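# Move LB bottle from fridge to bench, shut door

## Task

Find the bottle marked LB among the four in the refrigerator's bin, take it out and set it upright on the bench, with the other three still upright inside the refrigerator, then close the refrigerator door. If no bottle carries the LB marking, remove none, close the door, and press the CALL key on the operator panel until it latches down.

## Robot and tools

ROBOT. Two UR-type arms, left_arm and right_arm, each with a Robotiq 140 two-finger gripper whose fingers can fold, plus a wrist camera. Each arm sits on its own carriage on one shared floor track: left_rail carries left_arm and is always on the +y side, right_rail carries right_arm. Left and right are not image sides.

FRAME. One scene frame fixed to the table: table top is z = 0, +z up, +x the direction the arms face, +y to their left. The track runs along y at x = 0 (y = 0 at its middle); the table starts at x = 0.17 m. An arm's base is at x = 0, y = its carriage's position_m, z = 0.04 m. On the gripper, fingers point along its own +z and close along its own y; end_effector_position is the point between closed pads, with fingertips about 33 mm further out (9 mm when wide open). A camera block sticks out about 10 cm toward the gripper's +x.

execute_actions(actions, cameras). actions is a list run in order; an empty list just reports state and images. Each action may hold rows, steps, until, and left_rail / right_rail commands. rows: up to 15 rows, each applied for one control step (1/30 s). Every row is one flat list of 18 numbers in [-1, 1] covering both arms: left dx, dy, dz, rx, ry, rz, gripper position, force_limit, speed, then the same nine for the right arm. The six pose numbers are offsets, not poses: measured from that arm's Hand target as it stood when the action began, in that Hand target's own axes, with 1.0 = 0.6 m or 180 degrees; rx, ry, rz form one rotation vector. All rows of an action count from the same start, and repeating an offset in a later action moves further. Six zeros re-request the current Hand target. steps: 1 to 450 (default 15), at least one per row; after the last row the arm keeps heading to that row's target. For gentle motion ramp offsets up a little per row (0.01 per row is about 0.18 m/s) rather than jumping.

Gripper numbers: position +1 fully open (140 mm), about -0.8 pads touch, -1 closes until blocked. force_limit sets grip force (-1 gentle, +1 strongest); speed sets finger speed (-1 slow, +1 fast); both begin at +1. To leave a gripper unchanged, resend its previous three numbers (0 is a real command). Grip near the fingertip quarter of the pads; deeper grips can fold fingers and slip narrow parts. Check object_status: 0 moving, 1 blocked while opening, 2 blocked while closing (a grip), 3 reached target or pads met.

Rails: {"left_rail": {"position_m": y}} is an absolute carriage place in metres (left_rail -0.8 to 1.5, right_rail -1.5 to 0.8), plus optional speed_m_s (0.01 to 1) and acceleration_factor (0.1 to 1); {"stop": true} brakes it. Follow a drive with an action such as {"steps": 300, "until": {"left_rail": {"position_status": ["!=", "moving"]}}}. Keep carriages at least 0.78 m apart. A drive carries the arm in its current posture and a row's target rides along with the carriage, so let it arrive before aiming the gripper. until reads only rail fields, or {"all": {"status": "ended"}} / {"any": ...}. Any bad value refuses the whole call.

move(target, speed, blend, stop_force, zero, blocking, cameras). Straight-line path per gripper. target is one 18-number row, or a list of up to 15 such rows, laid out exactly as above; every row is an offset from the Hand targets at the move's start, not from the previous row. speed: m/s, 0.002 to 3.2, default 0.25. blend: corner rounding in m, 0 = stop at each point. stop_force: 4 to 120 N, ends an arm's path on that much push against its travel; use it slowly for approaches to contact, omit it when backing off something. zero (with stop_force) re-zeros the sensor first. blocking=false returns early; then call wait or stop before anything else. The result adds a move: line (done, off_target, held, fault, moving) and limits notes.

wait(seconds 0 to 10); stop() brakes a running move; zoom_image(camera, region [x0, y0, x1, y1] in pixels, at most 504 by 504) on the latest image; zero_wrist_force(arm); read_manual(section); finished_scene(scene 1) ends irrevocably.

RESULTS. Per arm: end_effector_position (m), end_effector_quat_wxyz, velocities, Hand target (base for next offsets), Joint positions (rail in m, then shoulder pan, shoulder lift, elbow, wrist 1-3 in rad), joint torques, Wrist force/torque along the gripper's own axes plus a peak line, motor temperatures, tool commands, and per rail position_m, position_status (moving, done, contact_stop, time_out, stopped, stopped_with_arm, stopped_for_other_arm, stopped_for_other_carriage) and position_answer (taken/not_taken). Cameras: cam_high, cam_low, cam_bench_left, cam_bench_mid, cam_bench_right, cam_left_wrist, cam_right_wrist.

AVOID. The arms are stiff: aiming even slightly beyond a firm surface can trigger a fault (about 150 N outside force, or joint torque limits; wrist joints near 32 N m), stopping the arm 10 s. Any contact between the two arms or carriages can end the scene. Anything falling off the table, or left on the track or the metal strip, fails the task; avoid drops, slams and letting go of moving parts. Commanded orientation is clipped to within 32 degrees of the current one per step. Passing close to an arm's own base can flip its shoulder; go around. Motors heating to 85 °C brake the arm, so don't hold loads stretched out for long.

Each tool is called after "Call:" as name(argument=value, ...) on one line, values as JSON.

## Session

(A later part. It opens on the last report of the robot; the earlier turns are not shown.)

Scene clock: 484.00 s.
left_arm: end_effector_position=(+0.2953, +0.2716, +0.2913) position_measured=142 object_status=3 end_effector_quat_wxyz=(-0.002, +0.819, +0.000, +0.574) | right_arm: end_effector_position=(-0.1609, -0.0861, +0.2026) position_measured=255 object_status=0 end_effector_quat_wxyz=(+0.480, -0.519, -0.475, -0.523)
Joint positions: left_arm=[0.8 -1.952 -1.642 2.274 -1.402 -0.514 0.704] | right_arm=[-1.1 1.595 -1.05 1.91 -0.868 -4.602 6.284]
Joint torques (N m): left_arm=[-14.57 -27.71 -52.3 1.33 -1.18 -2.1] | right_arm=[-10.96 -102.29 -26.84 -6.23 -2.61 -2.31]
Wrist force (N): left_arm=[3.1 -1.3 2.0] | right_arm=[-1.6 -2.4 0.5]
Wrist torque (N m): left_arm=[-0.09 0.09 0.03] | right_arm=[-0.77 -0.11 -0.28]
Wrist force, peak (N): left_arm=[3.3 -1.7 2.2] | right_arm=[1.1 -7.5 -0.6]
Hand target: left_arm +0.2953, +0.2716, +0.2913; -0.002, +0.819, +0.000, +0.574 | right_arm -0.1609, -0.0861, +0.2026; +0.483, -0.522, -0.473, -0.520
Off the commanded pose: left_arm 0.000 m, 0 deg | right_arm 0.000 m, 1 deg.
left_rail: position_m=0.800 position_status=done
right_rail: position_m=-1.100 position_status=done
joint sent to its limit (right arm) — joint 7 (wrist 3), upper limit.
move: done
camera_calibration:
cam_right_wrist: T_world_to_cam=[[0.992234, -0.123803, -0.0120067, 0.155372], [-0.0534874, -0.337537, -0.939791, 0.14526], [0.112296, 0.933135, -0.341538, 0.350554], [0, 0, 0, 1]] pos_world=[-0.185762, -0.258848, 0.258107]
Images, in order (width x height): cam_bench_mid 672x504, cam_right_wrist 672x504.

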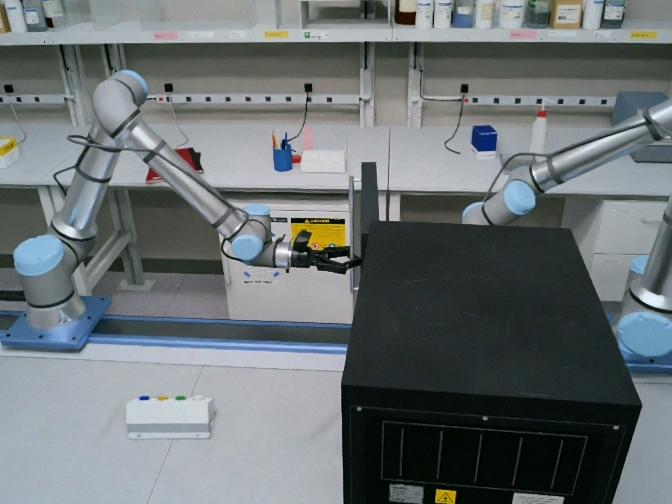

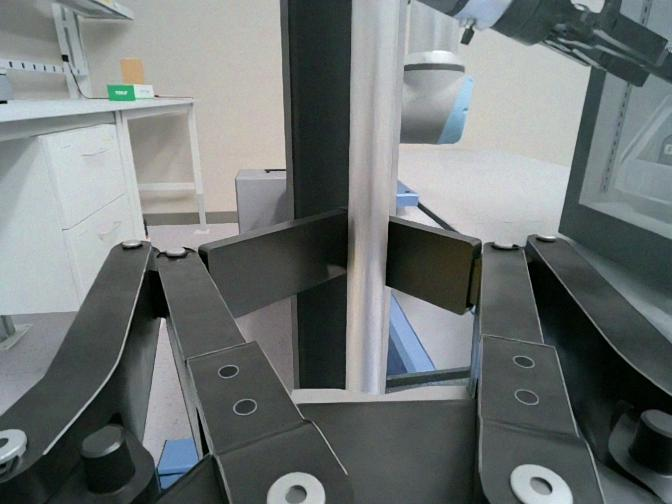

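Call:
move(target=[0,0,0,0,0,0,-0.106,0,-1,0,0,0,0,0,0,0,-0.2,-1], cameras=["cam_right_wrist"])

Call:
wait(seconds=3, cameras=["cam_right_wrist","cam_bench_mid"])

Scene clock: 502.23 s.
left_arm: end_effector_position=(+0.2953, +0.2716, +0.2912) position_measured=142 object_status=3 end_effector_quat_wxyz=(-0.002, +0.819, +0.000, +0.574) | right_arm: end_effector_position=(-0.1609, -0.0861, +0.2026) position_measured=129 object_status=3 end_effector_quat_wxyz=(+0.480, -0.519, -0.475, -0.523)
Joint positions: left_arm=[0.8 -1.952 -1.642 2.274 -1.402 -0.514 0.704] | right_arm=[-1.1 1.595 -1.05 1.91 -0.868 -4.602 6.284]
Joint torques (N m): left_arm=[-1.37 -35.7 -43.01 -2.05 2.03 -0.25] | right_arm=[10.58 -78.85 -39.33 -0.7 1.21 -2.72]
Wrist force (N): left_arm=[3.4 -1.2 1.7] | right_arm=[-0.9 -3.8 -1.0]
Wrist torque (N m): left_arm=[-0.07 0.03 0.03] | right_arm=[-0.81 -0.23 -0.28]
Wrist force, peak (N): left_arm=[2.2 -2.7 4.5] | right_arm=[-1.7 7.3 5.2]
Hand target: left_arm +0.2953, +0.2716, +0.2912; -0.002, +0.819, +0.000, +0.574 | right_arm -0.1609, -0.0861, +0.2026; +0.483, -0.522, -0.473, -0.520
Tool commands: left_gripper/position=-0.105882 left_gripper/force_limit=+0.003922 left_gripper/speed=-1.0 right_gripper/position=+0.0 right_gripper/force_limit=-0.2 right_gripper/speed=-1.0
Off the commanded pose: left_arm 0.000 m, 0 deg | right_arm 0.000 m, 1 deg.
FORCE FAULT: contact force on the left arm reached its limit, and that arm stopped for 10 seconds. The contact can be on any part of that arm, not only on its tool. That arm's remaining commands of this call were not run. That arm's target is now where it stood when the stop ended, not its last command. That arm accepts commands again.
left_rail: position_m=0.800 position_status=done
right_rail: position_m=-1.100 position_status=done
move: fault (left_arm)
camera_calibration:
cam_right_wrist: T_world_to_cam=[[0.992234, -0.123803, -0.0120067, 0.155372], [-0.0534874, -0.337537, -0.939791, 0.14526], [0.112296, 0.933135, -0.341538, 0.350554], [0, 0, 0, 1]] pos_world=[-0.185762, -0.258848, 0.258107]
Images, in order (width x height): cam_right_wrist 672x504.

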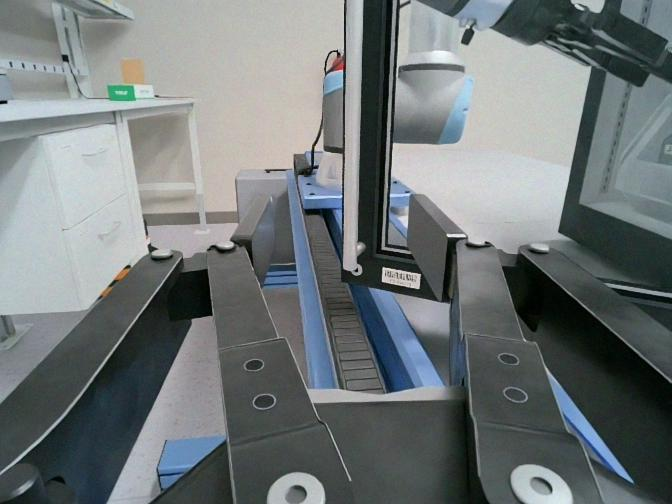

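not run: an earlier result of this reply reported a stop or a fault. Calls in your next reply go to the robot.

Call:
move(target=[0,0,0,0,0,0,-0.106,0,-1,0,0.03,0.15,0,0,0,-0.1,-0.2,-1], speed=0.08, cameras=["cam_right_wrist","cam_bench_mid"])

Scene clock: 515.47 s.
left_arm: end_effector_position=(+0.2953, +0.2716, +0.2912) position_measured=142 object_status=3 end_effector_quat_wxyz=(-0.002, +0.819, +0.000, +0.574) | right_arm: end_effector_position=(-0.1352, +0.0019, +0.2030) position_measured=141 object_status=3 end_effector_quat_wxyz=(+0.480, -0.519, -0.476, -0.523)
Joint positions: left_arm=[0.8 -1.952 -1.642 2.274 -1.402 -0.514 0.704] | right_arm=[-1.1 1.558 -0.957 1.736 -0.787 -4.639 6.284]
Joint torques (N m): left_arm=[-0.07 -33.64 -43.11 -2.17 1.66 0.01] | right_arm=[-14.83 -79.03 -43.26 -0.46 -1.98 -2.84]
Wrist force (N): left_arm=[3.3 -1.4 1.7] | right_arm=[-0.7 -3.7 -1.0]
Wrist torque (N m): left_arm=[-0.12 0.07 0.03] | right_arm=[-0.79 -0.28 -0.27]
Wrist force, peak (N): left_arm=[3.4 -1.4 2.1] | right_arm=[-0.8 -4.2 -1.1]
Hand target: left_arm +0.2953, +0.2716, +0.2912; -0.002, +0.819, +0.000, +0.574 | right_arm -0.1352, +0.0020, +0.2030; +0.483, -0.522, -0.473, -0.520
Off the commanded pose: left_arm 0.000 m, 0 deg | right_arm 0.000 m, 1 deg.
left_rail: position_m=0.800 position_status=done
right_rail: position_m=-1.100 position_status=done
joint sent to its limit (right arm) — joint 7 (wrist 3), upper limit.
move: done
camera_calibration:
cam_right_wrist: T_world_to_cam=[[0.992251, -0.1237, -0.0116768, 0.140793], [-0.0531797, -0.337875, -0.939687, 0.176734], [0.112294, 0.933027, -0.341835, 0.265886], [0, 0, 0, 1]] pos_world=[-0.160161, -0.170948, 0.258608]
Images, in order (width x height): cam_bench_mid 672x504, cam_right_wrist 672x504.

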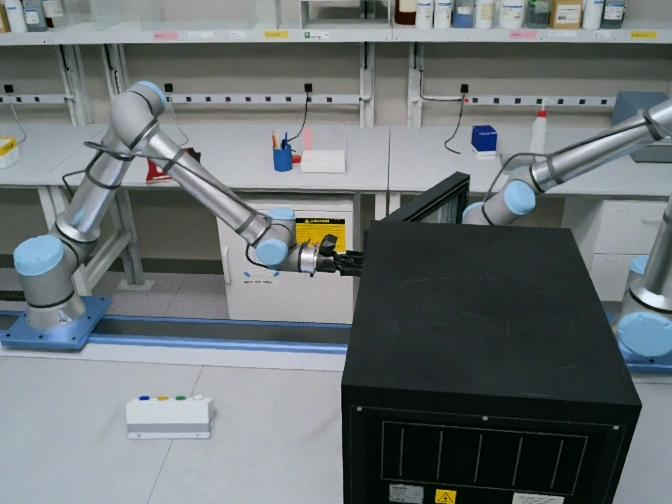

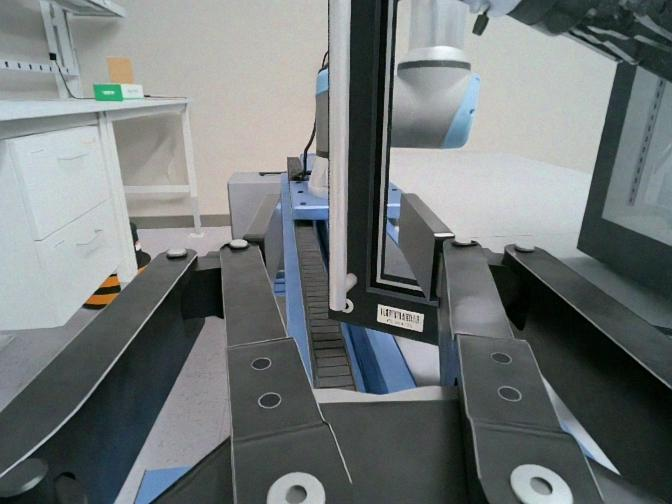

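Call:
move(target=[0,0,0,0,0,0,-0.106,0,-1,0,-0.007,0.155,0,0,0,-0.1,-0.2,-1], speed=0.05, stop_force=8, cameras=["cam_right_wrist"])

Scene clock: 522.07 s.
left_arm: end_effector_position=(+0.2953, +0.2716, +0.2912) position_measured=142 object_status=3 end_effector_quat_wxyz=(-0.002, +0.819, +0.000, +0.574) | right_arm: end_effector_position=(-0.1314, +0.0951, +0.2038) position_measured=141 object_status=3 end_effector_quat_wxyz=(+0.480, -0.519, -0.476, -0.523)
Joint positions: left_arm=[0.8 -1.952 -1.642 2.274 -1.402 -0.514 0.704] | right_arm=[-1.1 1.555 -0.845 1.522 -0.685 -4.642 6.284]
Joint torques (N m): left_arm=[-2.89 -33.7 -43.28 -1.71 2.22 0.08] | right_arm=[-12.62 -91.15 -46.82 -0.42 0.26 -2.75]
Wrist force (N): left_arm=[3.0 -1.1 1.9] | right_arm=[-0.8 -3.5 -0.7]
Wrist torque (N m): left_arm=[-0.05 0.12 0.03] | right_arm=[-0.76 -0.25 -0.27]
Wrist force, peak (N): left_arm=[3.5 -1.3 2.1] | right_arm=[-1.0 -4.0 -0.8]
Hand target: left_arm +0.2953, +0.2716, +0.2912; -0.002, +0.819, +0.000, +0.574 | right_arm -0.1314, +0.0951, +0.2038; +0.483, -0.522, -0.473, -0.520
Off the commanded pose: left_arm 0.000 m, 0 deg | right_arm 0.000 m, 1 deg.
left_rail: position_m=0.800 position_status=done
right_rail: position_m=-1.100 position_status=done
joint sent to its limit (right arm) — joint 7 (wrist 3), upper limit.
move: done
camera_calibration:
cam_right_wrist: T_world_to_cam=[[0.992256, -0.123666, -0.0115836, 0.14844], [-0.0530812, -0.337888, -0.939688, 0.209104], [0.112293, 0.933027, -0.341835, 0.178729], [0, 0, 0, 1]] pos_world=[-0.156261, -0.0777482, 0.259308]
Images, in order (width x height): cam_right_wrist 672x504.

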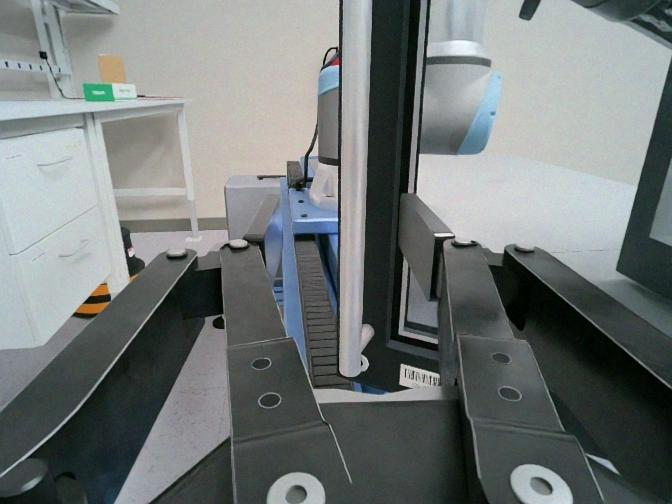

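Call:
move(target=[0,0,0,0,0,0,-0.106,0,-1,0,0.012,0.045,0,0,0,-0.1,-0.2,-1], speed=0.04, stop_force=8, cameras=["cam_right_wrist"])

Scene clock: 527.40 s.
left_arm: end_effector_position=(+0.2953, +0.2716, +0.2912) position_measured=142 object_status=3 end_effector_quat_wxyz=(-0.002, +0.819, +0.000, +0.574) | right_arm: end_effector_position=(-0.1219, +0.1213, +0.2039) position_measured=141 object_status=3 end_effector_quat_wxyz=(+0.480, -0.519, -0.476, -0.523)
Joint positions: left_arm=[0.8 -1.952 -1.642 2.274 -1.402 -0.514 0.704] | right_arm=[-1.1 1.545 -0.813 1.461 -0.656 -4.652 6.284]
Joint torques (N m): left_arm=[-2.61 -35.56 -43.17 -1.99 1.7 -0.04] | right_arm=[-13.71 -92.72 -47.52 -0.7 -2.05 -2.73]
Wrist force (N): left_arm=[3.0 -1.6 2.0] | right_arm=[-0.6 -3.8 -0.4]
Wrist torque (N m): left_arm=[-0.16 0.14 0.03] | right_arm=[-0.83 -0.29 -0.27]
Wrist force, peak (N): left_arm=[3.5 -1.3 2.0] | right_arm=[-0.8 -4.2 -1.2]
Hand target: left_arm +0.2953, +0.2716, +0.2912; -0.002, +0.819, +0.000, +0.574 | right_arm -0.1219, +0.1213, +0.2039; +0.483, -0.522, -0.473, -0.520
Off the commanded pose: left_arm 0.000 m, 0 deg | right_arm 0.000 m, 1 deg.
left_rail: position_m=0.800 position_status=done
right_rail: position_m=-1.100 position_status=done
joint sent to its limit (right arm) — joint 7 (wrist 3), upper limit.
move: done
camera_calibration:
cam_right_wrist: T_world_to_cam=[[0.992246, -0.123755, -0.0115378, 0.142249], [-0.053079, -0.337972, -0.939658, 0.218577], [0.112388, 0.932984, -0.34192, 0.153191], [0, 0, 0, 1]] pos_world=[-0.146761, -0.0514482, 0.259408]
Images, in order (width x height): cam_right_wrist 672x504.

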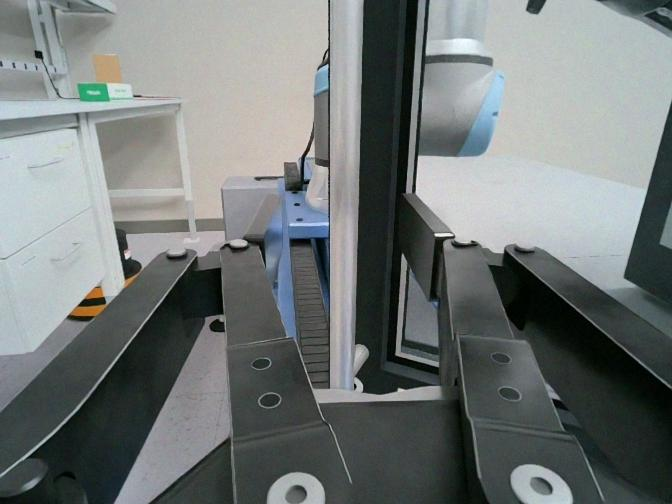

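Call:
move(target=[0,0,0,0,0,0,-0.106,0,-1,0,-0.003,0.008,0,0,0,-0.1,-0.2,-1], speed=0.04, cameras=[])

Call:
move(target=[0,0,0,0,0,0,-0.106,0,-1,0,0,0,0,0,0,-1,-0.2,-1], cameras=[])

Call:
wait(seconds=1.2, cameras=["cam_right_wrist"])

Scene clock: 531.47 s.
left_arm: end_effector_position=(+0.2953, +0.2716, +0.2912) position_measured=142 object_status=3 end_effector_quat_wxyz=(-0.002, +0.819, +0.000, +0.574) | right_arm: end_effector_position=(-0.1232, +0.1262, +0.2039) position_measured=141 object_status=3 end_effector_quat_wxyz=(+0.480, -0.519, -0.476, -0.523)
Joint positions: left_arm=[0.8 -1.952 -1.642 2.274 -1.402 -0.514 0.704] | right_arm=[-1.1 1.546 -0.807 1.448 -0.65 -4.651 6.284]
Joint torques (N m): left_arm=[-0.83 -36.08 -43.73 -2.15 2 -0.05] | right_arm=[11.43 -95.34 -47.93 -0.81 1.68 -2.82]
Wrist force (N): left_arm=[2.9 -1.2 2.0] | right_arm=[-0.7 -3.3 -0.8]
Wrist torque (N m): left_arm=[-0.08 0.15 0.03] | right_arm=[-0.72 -0.28 -0.27]
Wrist force, peak (N): left_arm=[3.3 -1.5 2.3] | right_arm=[-0.6 -4.1 -1.1]
Hand target: left_arm +0.2953, +0.2716, +0.2912; -0.002, +0.819, +0.000, +0.574 | right_arm -0.1232, +0.1263, +0.2039; +0.483, -0.522, -0.473, -0.520
Off the commanded pose: left_arm 0.000 m, 0 deg | right_arm 0.000 m, 1 deg.
left_rail: position_m=0.800 position_status=done
right_rail: position_m=-1.100 position_status=done
joint sent to its limit (right arm) — joint 7 (wrist 3), upper limit.
move: done
No camera images: "cameras" was empty.

Scene clock: 533.57 s.
left_arm: end_effector_position=(+0.2953, +0.2716, +0.2912) position_measured=142 object_status=3 end_effector_quat_wxyz=(-0.002, +0.819, +0.000, +0.574) | right_arm: end_effector_position=(-0.1233, +0.1263, +0.2039) position_measured=231 object_status=0 end_effector_quat_wxyz=(+0.480, -0.519, -0.476, -0.523)
Joint positions: left_arm=[0.8 -1.952 -1.642 2.274 -1.402 -0.514 0.704] | right_arm=[-1.1 1.546 -0.806 1.448 -0.649 -4.65 6.284]
Joint torques (N m): left_arm=[-1.33 -34.84 -43.63 -2.08 2.11 -0.21] | right_arm=[11.14 -95.16 -47.87 -0.68 1.58 -2.68]
Wrist force (N): left_arm=[3.2 -1.1 2.0] | right_arm=[-0.6 -3.9 -0.9]
Wrist torque (N m): left_arm=[-0.06 0.09 0.02] | right_arm=[-0.85 -0.30 -0.27]
Wrist force, peak (N): left_arm=[3.4 -1.4 2.0] | right_arm=[-1.1 -3.9 -1.1]
Hand target: left_arm +0.2953, +0.2716, +0.2912; -0.002, +0.819, +0.000, +0.574 | right_arm -0.1232, +0.1263, +0.2039; +0.483, -0.522, -0.473, -0.520
Off the commanded pose: left_arm 0.000 m, 0 deg | right_arm 0.000 m, 1 deg.
left_rail: position_m=0.800 position_status=done
right_rail: position_m=-1.100 position_status=done
joint sent to its limit (right arm) — joint 7 (wrist 3), upper limit.
move: done
No camera images: "cameras" was empty.

Scene clock: 534.77 s.
left_arm: end_effector_position=(+0.2953, +0.2716, +0.2912) position_measured=142 object_status=3 end_effector_quat_wxyz=(-0.002, +0.819, +0.000, +0.574) | right_arm: end_effector_position=(-0.1233, +0.1263, +0.2039) position_measured=231 object_status=3 end_effector_quat_wxyz=(+0.480, -0.519, -0.476, -0.523)
Joint positions: left_arm=[0.8 -1.952 -1.642 2.274 -1.402 -0.514 0.704] | right_arm=[-1.1 1.546 -0.806 1.448 -0.649 -4.65 6.284]
Joint torques (N m): left_arm=[-1.2 -34.72 -43.73 -1.76 1.94 0.07] | right_arm=[11.49 -95.11 -48.06 -0.57 1.71 -2.64]
Wrist force (N): left_arm=[3.2 -1.0 2.0] | right_arm=[-0.8 -3.7 -0.5]
Wrist torque (N m): left_arm=[-0.02 0.09 0.02] | right_arm=[-0.80 -0.27 -0.27]
Wrist force, peak (N): left_arm=[3.1 -1.4 2.3] | right_arm=[-1.0 -3.9 -1.1]
Hand target: left_arm +0.2953, +0.2716, +0.2912; -0.002, +0.819, +0.000, +0.574 | right_arm -0.1232, +0.1263, +0.2039; +0.483, -0.522, -0.473, -0.520
Tool commands: left_gripper/position=-0.106 left_gripper/force_limit=+0.0 left_gripper/speed=-1.0 right_gripper/position=-1.0 right_gripper/force_limit=-0.2 right_gripper/speed=-1.0
Off the commanded pose: left_arm 0.000 m, 0 deg | right_arm 0.000 m, 1 deg.
left_rail: position_m=0.800 position_status=done
right_rail: position_m=-1.100 position_status=done
wait: 1.20 s
camera_calibration:
cam_right_wrist: T_world_to_cam=[[0.992246, -0.123755, -0.0115378, 0.144246], [-0.053079, -0.337972, -0.939658, 0.220253], [0.112388, 0.932984, -0.34192, 0.148811], [0, 0, 0, 1]] pos_world=[-0.148161, -0.0465482, 0.259508]
Images, in order (width x height): cam_right_wrist 672x504.

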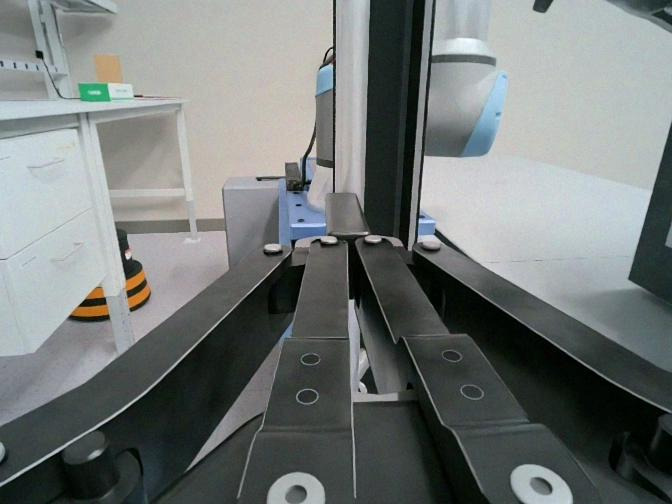

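Call:
move(target=[0,0,0,0,0,0,-0.106,0,-1,0,0,0,0,0,0,-0.1,-0.2,-0.5], cameras=[])

Call:
move(target=[0,0,0,0,0,0,-0.106,0,-1,0,0.012,0.047,0,0,0,-0.1,-0.2,-0.5], speed=0.04, stop_force=8, cameras=["cam_right_wrist"])

Call:
move(target=[0,0,0,0,0,0,-0.106,0,-1,0,0,0,0,0,0,-1,-0.2,-1], cameras=[])

Call:
wait(seconds=1.2, cameras=["cam_right_wrist"])

Scene clock: 538.53 s.
left_arm: end_effector_position=(+0.2953, +0.2716, +0.2912) position_measured=142 object_status=3 end_effector_quat_wxyz=(-0.002, +0.819, +0.000, +0.574) | right_arm: end_effector_position=(-0.1233, +0.1263, +0.2039) position_measured=141 object_status=0 end_effector_quat_wxyz=(+0.480, -0.519, -0.476, -0.523)
Joint positions: left_arm=[0.8 -1.952 -1.642 2.274 -1.402 -0.514 0.704] | right_arm=[-1.1 1.546 -0.806 1.448 -0.649 -4.65 6.284]
Joint torques (N m): left_arm=[-2.38 -37.79 -42.87 -1.92 2.07 0.28] | right_arm=[10.24 -94.9 -47.89 -0.58 1.46 -2.53]
Wrist force (N): left_arm=[3.3 -1.3 1.7] | right_arm=[-0.9 -3.7 -0.8]
Wrist torque (N m): left_arm=[-0.08 0.07 0.03] | right_arm=[-0.80 -0.23 -0.27]
Wrist force, peak (N): left_arm=[3.4 -1.4 2.0] | right_arm=[-0.7 -4.1 -1.0]
Hand target: left_arm +0.2953, +0.2716, +0.2912; -0.002, +0.819, +0.000, +0.574 | right_arm -0.1232, +0.1263, +0.2039; +0.483, -0.522, -0.473, -0.520
Off the commanded pose: left_arm 0.000 m, 0 deg | right_arm 0.000 m, 1 deg.
left_rail: position_m=0.800 position_status=done
right_rail: position_m=-1.100 position_status=done
joint sent to its limit (right arm) — joint 7 (wrist 3), upper limit.
move: done
No camera images: "cameras" was empty.

Scene clock: 540.33 s.
left_arm: end_effector_position=(+0.2953, +0.2716, +0.2912) position_measured=142 object_status=3 end_effector_quat_wxyz=(-0.002, +0.819, +0.000, +0.574) | right_arm: end_effector_position=(-0.1137, +0.1537, +0.2040) position_measured=141 object_status=3 end_effector_quat_wxyz=(+0.480, -0.519, -0.476, -0.523)
Joint positions: left_arm=[0.8 -1.952 -1.642 2.274 -1.402 -0.514 0.704] | right_arm=[-1.1 1.537 -0.772 1.38 -0.617 -4.66 6.284]
Joint torques (N m): left_arm=[-1.66 -32.78 -43.06 -1.98 1.93 -0.09] | right_arm=[-12.75 -97.5 -49.27 -0.42 -2.12 -2.58]
Wrist force (N): left_arm=[3.1 -1.1 2.1] | right_arm=[-0.9 -3.5 -0.9]
Wrist torque (N m): left_arm=[-0.04 0.11 0.02] | right_arm=[-0.77 -0.23 -0.28]
Wrist force, peak (N): left_arm=[3.4 -1.5 2.2] | right_arm=[-0.8 -4.2 -0.6]
Hand target: left_arm +0.2953, +0.2716, +0.2912; -0.002, +0.819, +0.000, +0.574 | right_arm -0.1136, +0.1537, +0.2040; +0.483, -0.522, -0.473, -0.520
Off the commanded pose: left_arm 0.000 m, 0 deg | right_arm 0.000 m, 1 deg.
left_rail: position_m=0.800 position_status=done
right_rail: position_m=-1.100 position_status=done
joint sent to its limit (right arm) — joint 7 (wrist 3), upper limit.
move: done
camera_calibration:
cam_right_wrist: T_world_to_cam=[[0.99225, -0.12373, -0.0114287, 0.138097], [-0.052983, -0.338105, -0.939616, 0.230151], [0.112395, 0.932939, -0.34204, 0.122141], [0, 0, 0, 1]] pos_world=[-0.138561, -0.0190484, 0.259609]
Images, in order (width x height): cam_right_wrist 672x504.

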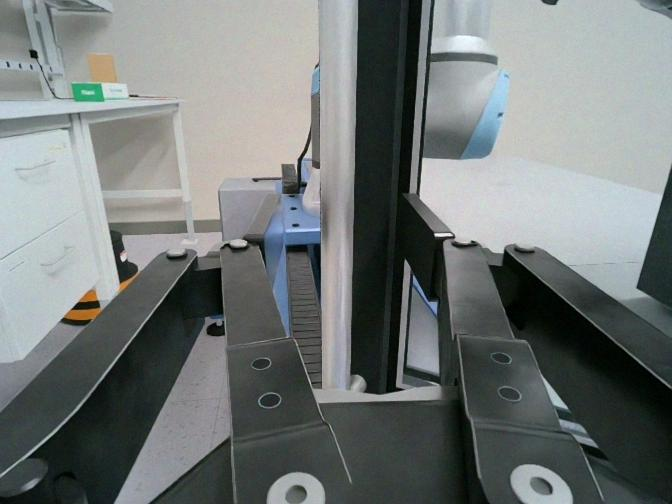

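Scene clock: 541.97 s.
left_arm: end_effector_position=(+0.2953, +0.2716, +0.2912) position_measured=142 object_status=3 end_effector_quat_wxyz=(-0.002, +0.819, +0.000, +0.574) | right_arm: end_effector_position=(-0.1137, +0.1537, +0.2040) position_measured=209 object_status=0 end_effector_quat_wxyz=(+0.480, -0.519, -0.476, -0.523)
Joint positions: left_arm=[0.8 -1.952 -1.642 2.274 -1.402 -0.514 0.704] | right_arm=[-1.1 1.537 -0.772 1.38 -0.617 -4.66 6.284]
Joint torques (N m): left_arm=[-0.43 -35.16 -43.29 -2.05 1.86 -0.06] | right_arm=[-13.03 -96.92 -48.71 -0.59 -0.16 -2.41]
Wrist force (N): left_arm=[2.7 -1.3 1.6] | right_arm=[-0.2 -4.6 -3.9]
Wrist torque (N m): left_arm=[-0.09 0.19 0.03] | right_arm=[-0.81 -0.24 -0.07]
Wrist force, peak (N): left_arm=[3.3 -1.2 2.3] | right_arm=[0.0 -4.5 -4.1]
Hand target: left_arm +0.2953, +0.2716, +0.2912; -0.002, +0.819, +0.000, +0.574 | right_arm -0.1136, +0.1537, +0.2040; +0.483, -0.522, -0.473, -0.520
Off the commanded pose: left_arm 0.000 m, 0 deg | right_arm 0.000 m, 1 deg.
left_rail: position_m=0.800 position_status=done
right_rail: position_m=-1.100 position_status=done
joint sent to its limit (right arm) — joint 7 (wrist 3), upper limit.
move: done
No camera images: "cameras" was empty.

Scene clock: 543.17 s.
left_arm: end_effector_position=(+0.2953, +0.2716, +0.2912) position_measured=142 object_status=3 end_effector_quat_wxyz=(-0.002, +0.819, +0.000, +0.574) | right_arm: end_effector_position=(-0.1137, +0.1537, +0.2040) position_measured=209 object_status=2 end_effector_quat_wxyz=(+0.480, -0.519, -0.476, -0.523)
Joint positions: left_arm=[0.8 -1.952 -1.642 2.274 -1.402 -0.514 0.704] | right_arm=[-1.1 1.537 -0.772 1.38 -0.617 -4.66 6.284]
Joint torques (N m): left_arm=[-1.34 -35.12 -43.41 -2.1 1.88 -0.18] | right_arm=[-13.72 -98.84 -47.71 -1.5 1.61 -2.6]
Wrist force (N): left_arm=[3.0 -1.3 1.8] | right_arm=[-0.1 -4.5 -3.7]
Wrist torque (N m): left_arm=[-0.08 0.13 0.03] | right_arm=[-0.79 -0.26 -0.07]
Wrist force, peak (N): left_arm=[3.5 -1.2 2.1] | right_arm=[-0.2 -4.8 -4.3]
Hand target: left_arm +0.2953, +0.2716, +0.2912; -0.002, +0.819, +0.000, +0.574 | right_arm -0.1136, +0.1537, +0.2040; +0.483, -0.522, -0.473, -0.520
Tool commands: left_gripper/position=-0.106 left_gripper/force_limit=+0.0 left_gripper/speed=-1.0 right_gripper/position=-1.0 right_gripper/force_limit=-0.2 right_gripper/speed=-1.0
Off the commanded pose: left_arm 0.000 m, 0 deg | right_arm 0.000 m, 1 deg.
left_rail: position_m=0.800 position_status=done
right_rail: position_m=-1.100 position_status=done
wait: 1.20 s
camera_calibration:
cam_right_wrist: T_world_to_cam=[[0.99225, -0.12373, -0.0114287, 0.138097], [-0.052983, -0.338105, -0.939616, 0.230151], [0.112395, 0.932939, -0.34204, 0.122141], [0, 0, 0, 1]] pos_world=[-0.138561, -0.0190484, 0.259609]
Images, in order (width x height): cam_right_wrist 672x504.

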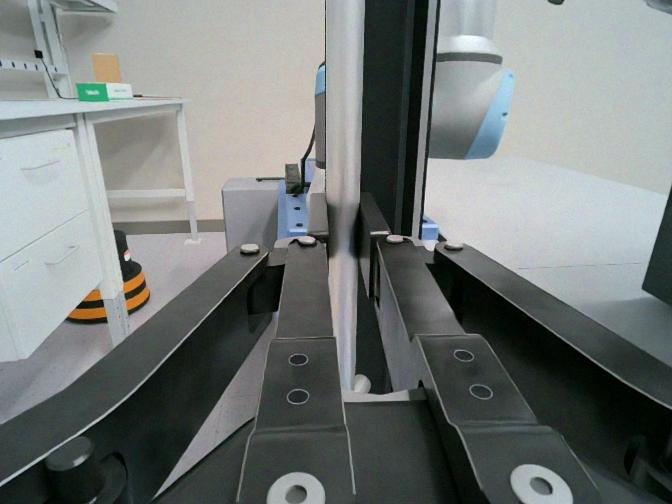

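Call:
move(target=[[0,0,0,0,0,0,-0.106,0,-1,0,-0.0298,-0.101,0,0,0,-1,-0.2,-1],[0,0,0,0,0,0,-0.106,0,-1,0,-0.0485,-0.2023,0,0,0,-1,-0.2,-1],[0,0,0,0,0,0,-0.106,0,-1,0,-0.0537,-0.3058,0,0,0,-1,-0.2,-1],[0,0,0,0,0,0,-0.106,0,-1,0,-0.0437,-0.4087,0,0,0,-1,-0.2,-1],[0,0,0,0,0,0,-0.106,0,-1,0,-0.03,-0.4718,0,0,0,-1,-0.2,-1]], speed=0.05, blend=[0.015,0.015,0.015,0.015,0], cameras=["cam_right_wrist","cam_bench_mid"])

Scene clock: 555.17 s.
left_arm: end_effector_position=(+0.2953, +0.2716, +0.2912) position_measured=142 object_status=3 end_effector_quat_wxyz=(-0.002, +0.819, +0.000, +0.574) | right_arm: end_effector_position=(-0.1560, -0.1266, +0.2022) position_measured=209 object_status=2 end_effector_quat_wxyz=(+0.480, -0.519, -0.476, -0.523)
Joint positions: left_arm=[0.8 -1.952 -1.642 2.274 -1.402 -0.514 0.704] | right_arm=[-1.1 1.588 -1.097 1.994 -0.906 -4.609 6.284]
Joint torques (N m): left_arm=[-2.1 -33.52 -43.56 -1.78 1.92 0.01] | right_arm=[-15.08 -89.27 -20.44 -2.64 -1.41 -2.43]
Wrist force (N): left_arm=[2.9 -1.4 1.7] | right_arm=[7.0 -5.1 -0.3]
Wrist torque (N m): left_arm=[-0.11 0.16 0.03] | right_arm=[-0.67 -0.10 -0.08]
Wrist force, peak (N): left_arm=[3.3 -1.5 2.2] | right_arm=[8.1 -5.0 -1.5]
Hand target: left_arm +0.2953, +0.2716, +0.2912; -0.002, +0.819, +0.000, +0.574 | right_arm -0.1560, -0.1267, +0.2022; +0.483, -0.522, -0.473, -0.520
Off the commanded pose: left_arm 0.000 m, 0 deg | right_arm 0.000 m, 1 deg.
left_rail: position_m=0.800 position_status=done
right_rail: position_m=-1.100 position_status=done
joint sent to its limit (right arm) — joint 7 (wrist 3), upper limit.
move: done
camera_calibration:
cam_right_wrist: T_world_to_cam=[[0.99224, -0.123765, -0.0119021, 0.145464], [-0.0533768, -0.337551, -0.939793, 0.131458], [0.112296, 0.933135, -0.341538, 0.387752], [0, 0, 0, 1]] pos_world=[-0.180861, -0.299448, 0.257707]
Images, in order (width x height): cam_bench_mid 672x504, cam_right_wrist 672x504.

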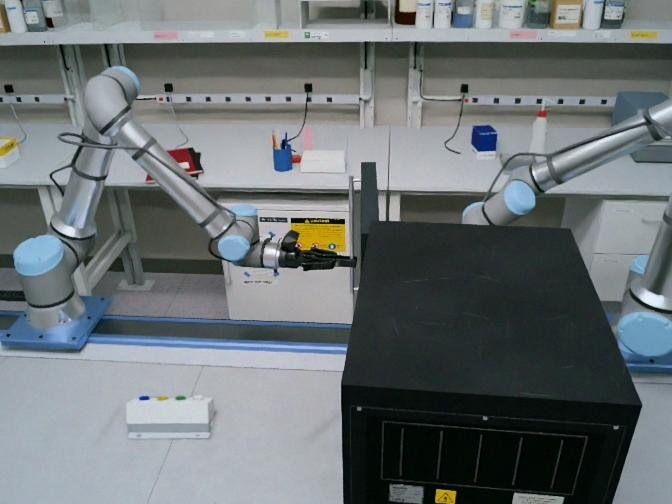

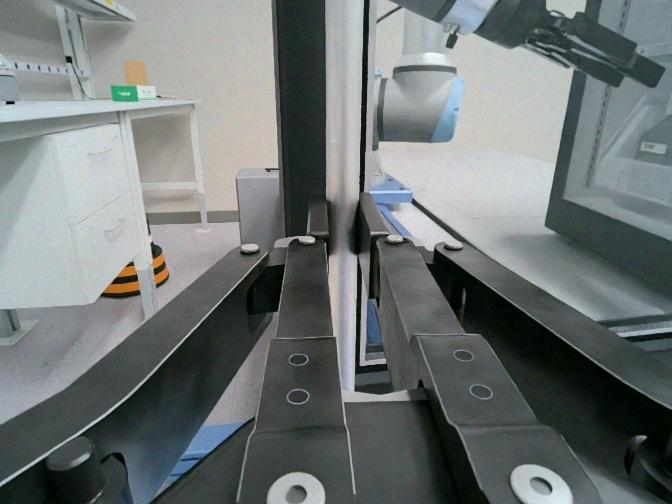

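Call:
move(target=[[0,0.1193,0,0,0,0,-0.106,0,-1,0,0,0,0,0,0,-1,-0.2,-1],[0,0.1193,0.16,0,0,0,-0.106,0,-1,0,0,0,0,0,0,-1,-0.2,-1]], speed=[0.1,0.045], stop_force=6, cameras=["cam_left_wrist"])

Call:
zoom_image(camera="cam_left_wrist", region=[180, 80, 520, 400])

Scene clock: 564.73 s.
left_arm: end_effector_position=(+0.3857, +0.2004, +0.2582) position_measured=142 object_status=3 end_effector_quat_wxyz=(-0.002, +0.819, +0.000, +0.574) | right_arm: end_effector_position=(-0.1560, -0.1267, +0.2022) position_measured=209 object_status=2 end_effector_quat_wxyz=(+0.480, -0.519, -0.476, -0.523)
Joint positions: left_arm=[0.8 -1.754 -1.465 2.242 -1.874 -0.394 1.068] | right_arm=[-1.1 1.588 -1.097 1.994 -0.906 -4.609 6.284]
Joint torques (N m): left_arm=[14.42 -30.53 -29.38 -7.94 6.08 2.32] | right_arm=[-14.2 -88.24 -20.71 -2.7 -1.35 -2.58]
Wrist force (N): left_arm=[3.0 0.1 1.7] | right_arm=[6.7 -4.6 -0.6]
Wrist torque (N m): left_arm=[-0.03 0.12 -0.08] | right_arm=[-0.59 -0.10 -0.08]
Wrist force, peak (N): left_arm=[3.1 -2.4 2.2] | right_arm=[7.6 -5.4 -0.2]
Hand target: left_arm +0.3857, +0.2004, +0.2582; -0.002, +0.819, +0.000, +0.574 | right_arm -0.1560, -0.1267, +0.2022; +0.483, -0.522, -0.473, -0.520
Off the commanded pose: left_arm 0.000 m, 0 deg | right_arm 0.000 m, 1 deg.
left_rail: position_m=0.800 position_status=done
right_rail: position_m=-1.100 position_status=done
joint sent to its limit (right arm) — joint 7 (wrist 3), upper limit.
move: done
camera_calibration:
cam_left_wrist: T_world_to_cam=[[-0.0501882, -0.99874, -0.000649237, 0.223622], [-0.620808, 0.0317058, -0.783321, 0.439655], [0.782354, -0.0389104, -0.621617, 0.0500542], [0, 0, 0, 1]] pos_world=[0.245005, 0.211348, 0.375651]
Images, in order (width x height): cam_left_wrist 672x504.

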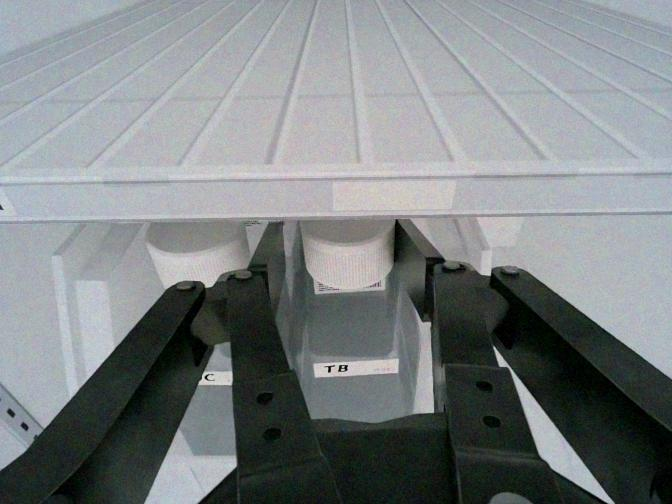

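Scaled by 1.482 from the camera's 672x504 image, which has a finer 960x720 frame.

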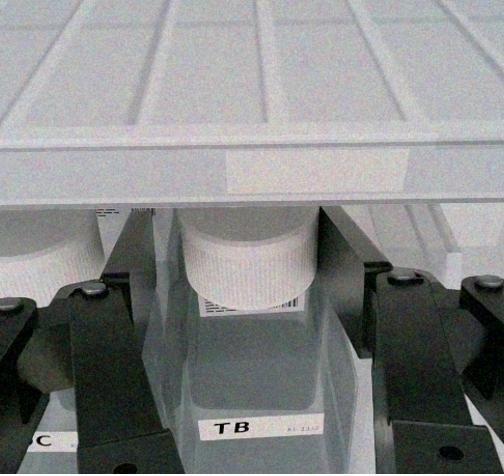

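Call:
move(target=[0,0,0,0,0,0,-1,0,-1,0,0,0,0,0,0,-1,-0.2,-1], cameras=[])

Call:
wait(seconds=1, cameras=[])

Call:
move(target=[0.0235,0,-0.0085,0,0,0,-1,0,-1,0,0,0,0,0,0,-1,-0.2,-1], speed=0.03, cameras=["cam_left_wrist"])

Scene clock: 569.17 s.
left_arm: end_effector_position=(+0.3857, +0.2004, +0.2582) position_measured=160 object_status=0 end_effector_quat_wxyz=(-0.002, +0.819, +0.000, +0.574) | right_arm: end_effector_position=(-0.1560, -0.1267, +0.2022) position_measured=209 object_status=2 end_effector_quat_wxyz=(+0.480, -0.519, -0.476, -0.523)
Joint positions: left_arm=[0.8 -1.754 -1.465 2.242 -1.874 -0.394 1.068] | right_arm=[-1.1 1.588 -1.097 1.994 -0.906 -4.609 6.284]
Joint torques (N m): left_arm=[12.45 -32.08 -32.59 -6.51 4.93 2.07] | right_arm=[-9.51 -85.31 -24.03 -2.47 -1.32 -2.36]
Wrist force (N): left_arm=[0.4 -0.1 2.8] | right_arm=[7.3 -4.8 -0.2]
Wrist torque (N m): left_arm=[-0.12 -0.01 -0.10] | right_arm=[-0.62 -0.17 -0.08]
Wrist force, peak (N): left_arm=[3.4 -0.1 1.9] | right_arm=[7.5 -5.1 -0.4]
Hand target: left_arm +0.3857, +0.2004, +0.2582; -0.002, +0.819, +0.000, +0.574 | right_arm -0.1560, -0.1267, +0.2022; +0.483, -0.522, -0.473, -0.520
Off the commanded pose: left_arm 0.000 m, 0 deg | right_arm 0.000 m, 1 deg.
left_rail: position_m=0.800 position_status=done
right_rail: position_m=-1.100 position_status=done
joint sent to its limit (right arm) — joint 7 (wrist 3), upper limit.
move: done
No camera images: "cameras" was empty.

Scene clock: 570.17 s.
left_arm: end_effector_position=(+0.3857, +0.2004, +0.2582) position_measured=160 object_status=2 end_effector_quat_wxyz=(-0.002, +0.819, +0.000, +0.574) | right_arm: end_effector_position=(-0.1560, -0.1267, +0.2022) position_measured=209 object_status=2 end_effector_quat_wxyz=(+0.480, -0.519, -0.476, -0.523)
Joint positions: left_arm=[0.8 -1.754 -1.465 2.242 -1.874 -0.394 1.068] | right_arm=[-1.1 1.588 -1.097 1.994 -0.906 -4.609 6.284]
Joint torques (N m): left_arm=[11.54 -35.12 -35.34 -4.98 3.19 2.3] | right_arm=[-8 -85.77 -24.87 -2.45 -1.33 -2.51]
Wrist force (N): left_arm=[0.1 0.2 3.0] | right_arm=[7.4 -5.2 -0.6]
Wrist torque (N m): left_arm=[-0.07 0.05 -0.10] | right_arm=[-0.72 -0.19 -0.07]
Wrist force, peak (N): left_arm=[0.5 -0.2 3.3] | right_arm=[7.6 -5.1 -0.3]
Hand target: left_arm +0.3857, +0.2004, +0.2582; -0.002, +0.819, +0.000, +0.574 | right_arm -0.1560, -0.1267, +0.2022; +0.483, -0.522, -0.473, -0.520
Tool commands: left_gripper/position=-1.0 left_gripper/force_limit=+0.0 left_gripper/speed=-1.0 right_gripper/position=-1.0 right_gripper/force_limit=-0.2 right_gripper/speed=-1.0
Off the commanded pose: left_arm 0.000 m, 0 deg | right_arm 0.000 m, 1 deg.
left_rail: position_m=0.800 position_status=done
right_rail: position_m=-1.100 position_status=done
wait: 1.00 s
No camera images: "cameras" was empty.

Scene clock: 571.10 s.
left_arm: end_effector_position=(+0.3858, +0.2004, +0.2730) position_measured=160 object_status=2 end_effector_quat_wxyz=(-0.002, +0.819, +0.000, +0.574) | right_arm: end_effector_position=(-0.1560, -0.1267, +0.2022) position_measured=209 object_status=2 end_effector_quat_wxyz=(+0.480, -0.519, -0.476, -0.523)
Joint positions: left_arm=[0.8 -1.754 -1.486 2.23 -1.841 -0.394 1.068] | right_arm=[-1.1 1.588 -1.097 1.994 -0.906 -4.609 6.284]
Joint torques (N m): left_arm=[3.04 -65.05 -51.81 0.31 6.27 -1.25] | right_arm=[-9.16 -84.77 -25.43 -2.36 -1.36 -2.36]
Wrist force (N): left_arm=[-0.4 -1.0 3.2] | right_arm=[7.5 -5.1 -0.3]
Wrist torque (N m): left_arm=[-0.07 0.01 -0.07] | right_arm=[-0.70 -0.22 -0.08]
Wrist force, peak (N): left_arm=[-1.0 -0.3 3.7] | right_arm=[7.5 -5.2 -0.4]
Hand target: left_arm +0.3857, +0.2004, +0.2732; -0.002, +0.819, +0.000, +0.574 | right_arm -0.1560, -0.1267, +0.2022; +0.483, -0.522, -0.473, -0.520
Off the commanded pose: left_arm 0.000 m, 0 deg | right_arm 0.000 m, 1 deg.
left_rail: position_m=0.800 position_status=done
right_rail: position_m=-1.100 position_status=done
joint sent to its limit (right arm) — joint 7 (wrist 3), upper limit.
move: done
camera_calibration:
cam_left_wrist: T_world_to_cam=[[-0.0501104, -0.998743, -0.000711799, 0.223643], [-0.620811, 0.0317065, -0.783319, 0.451388], [0.782357, -0.0388105, -0.62162, 0.0592175], [0, 0, 0, 1]] pos_world=[0.245104, 0.211348, 0.390551]
Images, in order (width x height): cam_left_wrist 672x504.

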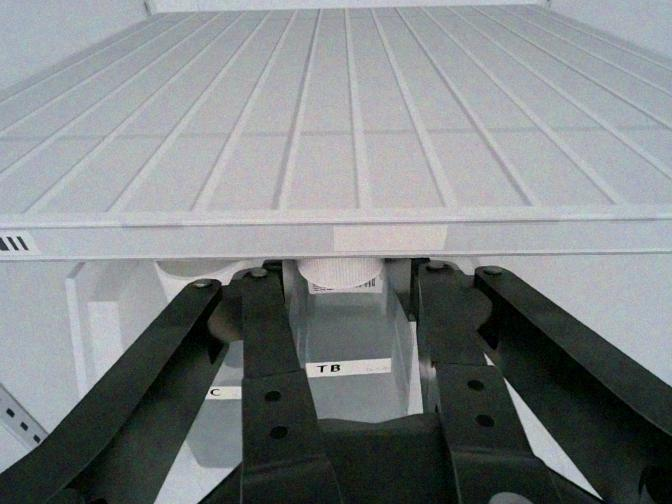

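Call:
move(target=[[-0.0155,0,-0.0465,0,0.0667,0,-1,0,-1,0,0,0,0,0,0,-1,-0.2,-1],[-0.0508,0,-0.0857,0,0.1389,0,-1,0,-1,0,0,0,0,0,0,-1,-0.2,-1],[-0.0905,0,-0.1087,0,0.2111,0,-1,0,-1,0,0,0,0,0,0,-1,-0.2,-1]], speed=0.06, blend=[0.005,0.005,0], cameras=["cam_left_wrist","cam_right_wrist","cam_bench_right"])

Call:
zoom_image(camera="cam_left_wrist", region=[220, 180, 460, 420])

Scene clock: 580.00 s.
left_arm: end_effector_position=(+0.3059, +0.2002, +0.2444) position_measured=160 object_status=2 end_effector_quat_wxyz=(-0.002, +0.588, -0.001, +0.809) | right_arm: end_effector_position=(-0.1560, -0.1267, +0.2022) position_measured=209 object_status=2 end_effector_quat_wxyz=(+0.480, -0.519, -0.476, -0.523)
Joint positions: left_arm=[0.8 -1.895 -0.933 1.961 -0.236 -0.449 -0.736] | right_arm=[-1.1 1.588 -1.097 1.994 -0.906 -4.609 6.284]
Joint torques (N m): left_arm=[11.05 -61.23 -31.19 9.07 -5.99 -2.54] | right_arm=[-0.74 -81.46 -28.8 -2.02 -1.21 -2.42]
Wrist force (N): left_arm=[1.9 -0.6 7.1] | right_arm=[7.1 -4.9 -0.4]
Wrist torque (N m): left_arm=[-0.05 0.48 -0.02] | right_arm=[-0.65 -0.23 -0.07]
Wrist force, peak (N): left_arm=[1.7 -0.5 7.3] | right_arm=[7.5 -5.3 -0.3]
Hand target: left_arm +0.3059, +0.2002, +0.2444; -0.002, +0.588, -0.001, +0.809 | right_arm -0.1560, -0.1267, +0.2022; +0.483, -0.522, -0.473, -0.520
Off the commanded pose: left_arm 0.000 m, 0 deg | right_arm 0.000 m, 1 deg.
left_rail: position_m=0.800 position_status=done
right_rail: position_m=-1.100 position_status=done
joint sent to its limit (right arm) — joint 7 (wrist 3), upper limit.
move: done
camera_calibration:
cam_left_wrist: T_world_to_cam=[[-0.0406888, -0.998594, -0.0339822, 0.224658], [-0.00707802, 0.0342975, -0.999387, 0.243948], [0.999147, -0.0404233, -0.00846359, -0.111902], [0, 0, 0, 1]] pos_world=[0.122675, 0.211451, 0.250485]
cam_right_wrist: T_world_to_cam=[[0.99224, -0.123765, -0.0119021, 0.145452], [-0.0533768, -0.337551, -0.939793, 0.131425], [0.112296, 0.933135, -0.341538, 0.387845], [0, 0, 0, 1]] pos_world=[-0.180861, -0.299548, 0.257707]
Images, in order (width x height): cam_bench_right 672x504, cam_left_wrist 672x504, cam_right_wrist 672x504.

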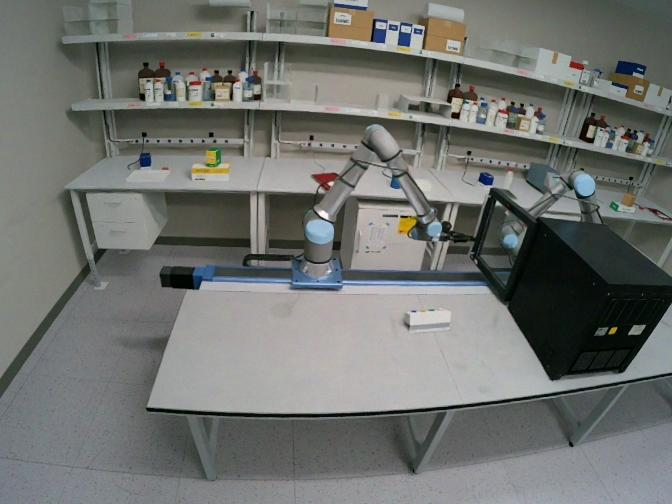

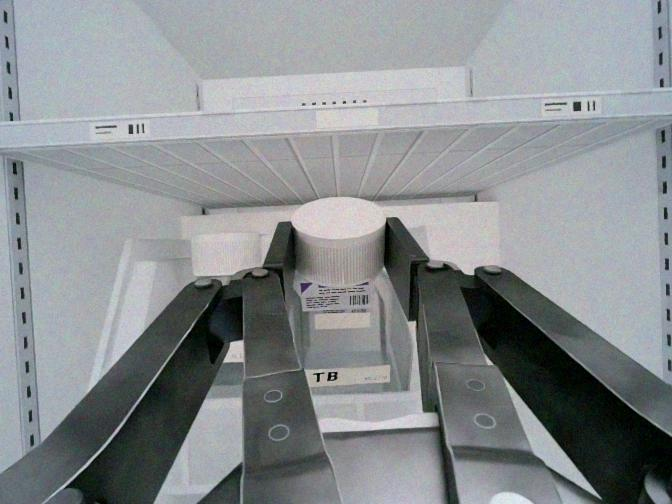

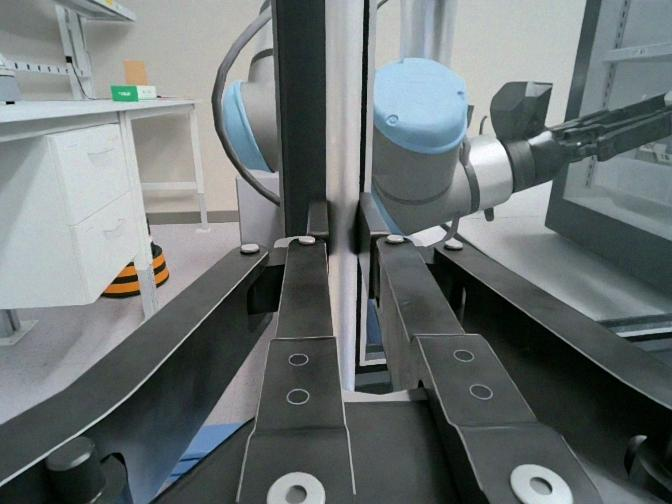

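Scaled by 2.100 from the camera's 672x504 image, which has a finer 960x720 frame.

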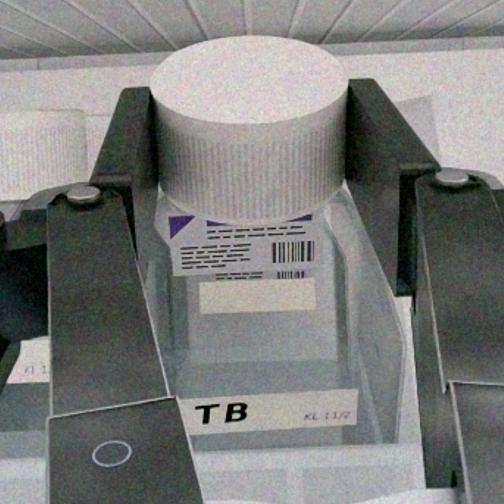

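Call:
zoom_image(camera="cam_left_wrist", region=[295, 275, 395, 395])

Scaled by 4.200 from the camera's 672x504 image, which has a finer 960x720 frame.

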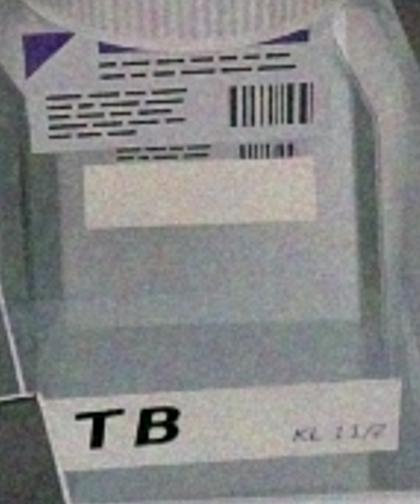

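Call:
move(target=[[0.188,0,-0.0685,0,0,0,-1,0,-1,0,0,0,0,0,0,-1,-0.2,-1],[0.2267,0,-0.1822,0,0,0,-1,0,-1,0,0,0,0,0,0,-1,-0.2,-1]], speed=0.05, blend=[0.01,0], cameras=["cam_left_wrist","cam_right_wrist"])

Scene clock: 630.10 s.
left_arm: end_effector_position=(+0.1601, +0.1995, +0.3400) position_measured=160 object_status=2 end_effector_quat_wxyz=(-0.002, +0.588, -0.001, +0.809) | right_arm: end_effector_position=(-0.1560, -0.1267, +0.2022) position_measured=209 object_status=2 end_effector_quat_wxyz=(+0.480, -0.519, -0.476, -0.523)
Joint positions: left_arm=[0.8 -2.12 -1.092 1.938 -0.291 -0.626 -0.462] | right_arm=[-1.1 1.588 -1.097 1.994 -0.906 -4.609 6.284]
Joint torques (N m): left_arm=[-13.99 -56.24 -38.97 1.39 -5.18 2.9] | right_arm=[10.06 -74.33 -29.2 -1.43 -0.82 -2.17]
Wrist force (N): left_arm=[-1.1 -1.5 2.4] | right_arm=[6.4 -4.5 0.0]
Wrist torque (N m): left_arm=[0.10 0.36 -0.12] | right_arm=[-0.67 -0.12 -0.08]
Wrist force, peak (N): left_arm=[1.6 -0.4 7.5] | right_arm=[7.5 -4.9 -0.3]
Hand target: left_arm +0.1599, +0.1995, +0.3400; -0.002, +0.588, -0.001, +0.809 | right_arm -0.1560, -0.1267, +0.2022; +0.483, -0.522, -0.473, -0.520
Off the commanded pose: left_arm 0.000 m, 0 deg | right_arm 0.000 m, 1 deg.
left_rail: position_m=0.800 position_status=done
right_rail: position_m=-1.100 position_status=done
joint sent to its limit (right arm) — joint 7 (wrist 3), upper limit.
move: done
camera_calibration:
cam_left_wrist: T_world_to_cam=[[-0.0406855, -0.998594, -0.0339863, 0.221173], [-0.00697806, 0.0342976, -0.999387, 0.338387], [0.999148, -0.0404234, -0.00836366, 0.0345144], [0, 0, 0, 1]] pos_world=[-0.0231252, 0.210651, 0.345985]
cam_right_wrist: T_world_to_cam=[[0.99224, -0.123765, -0.0119021, 0.145452], [-0.0533768, -0.337551, -0.939793, 0.131425], [0.112296, 0.933135, -0.341538, 0.387845], [0, 0, 0, 1]] pos_world=[-0.180861, -0.299548, 0.257707]
Images, in order (width x height): cam_left_wrist 672x504, cam_right_wrist 672x504.

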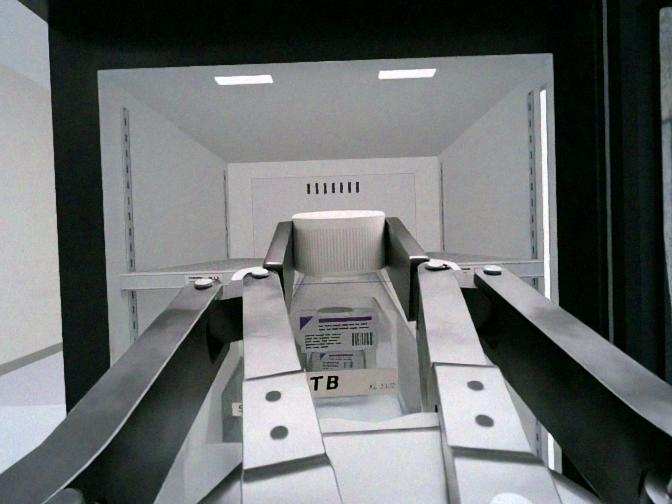

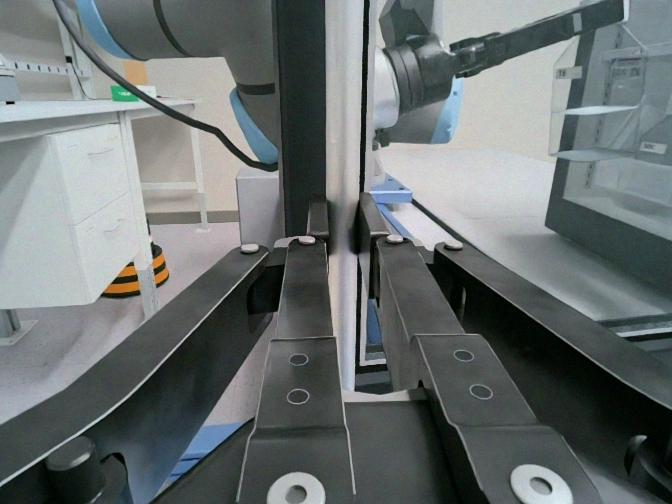

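Call:
zoom_image(camera="cam_left_wrist", region=[280, 290, 420, 430])

Scaled by 3.600 from the camera's 672x504 image, which has a finer 960x720 frame.

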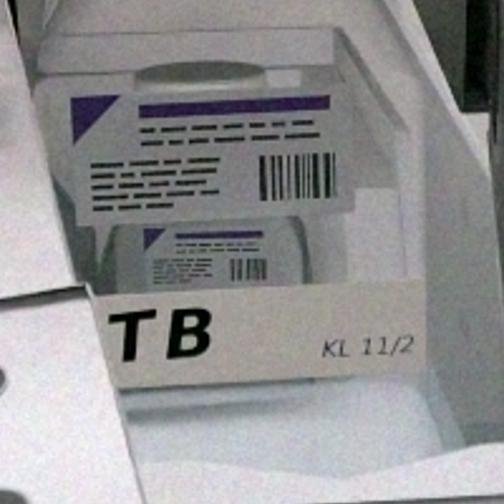

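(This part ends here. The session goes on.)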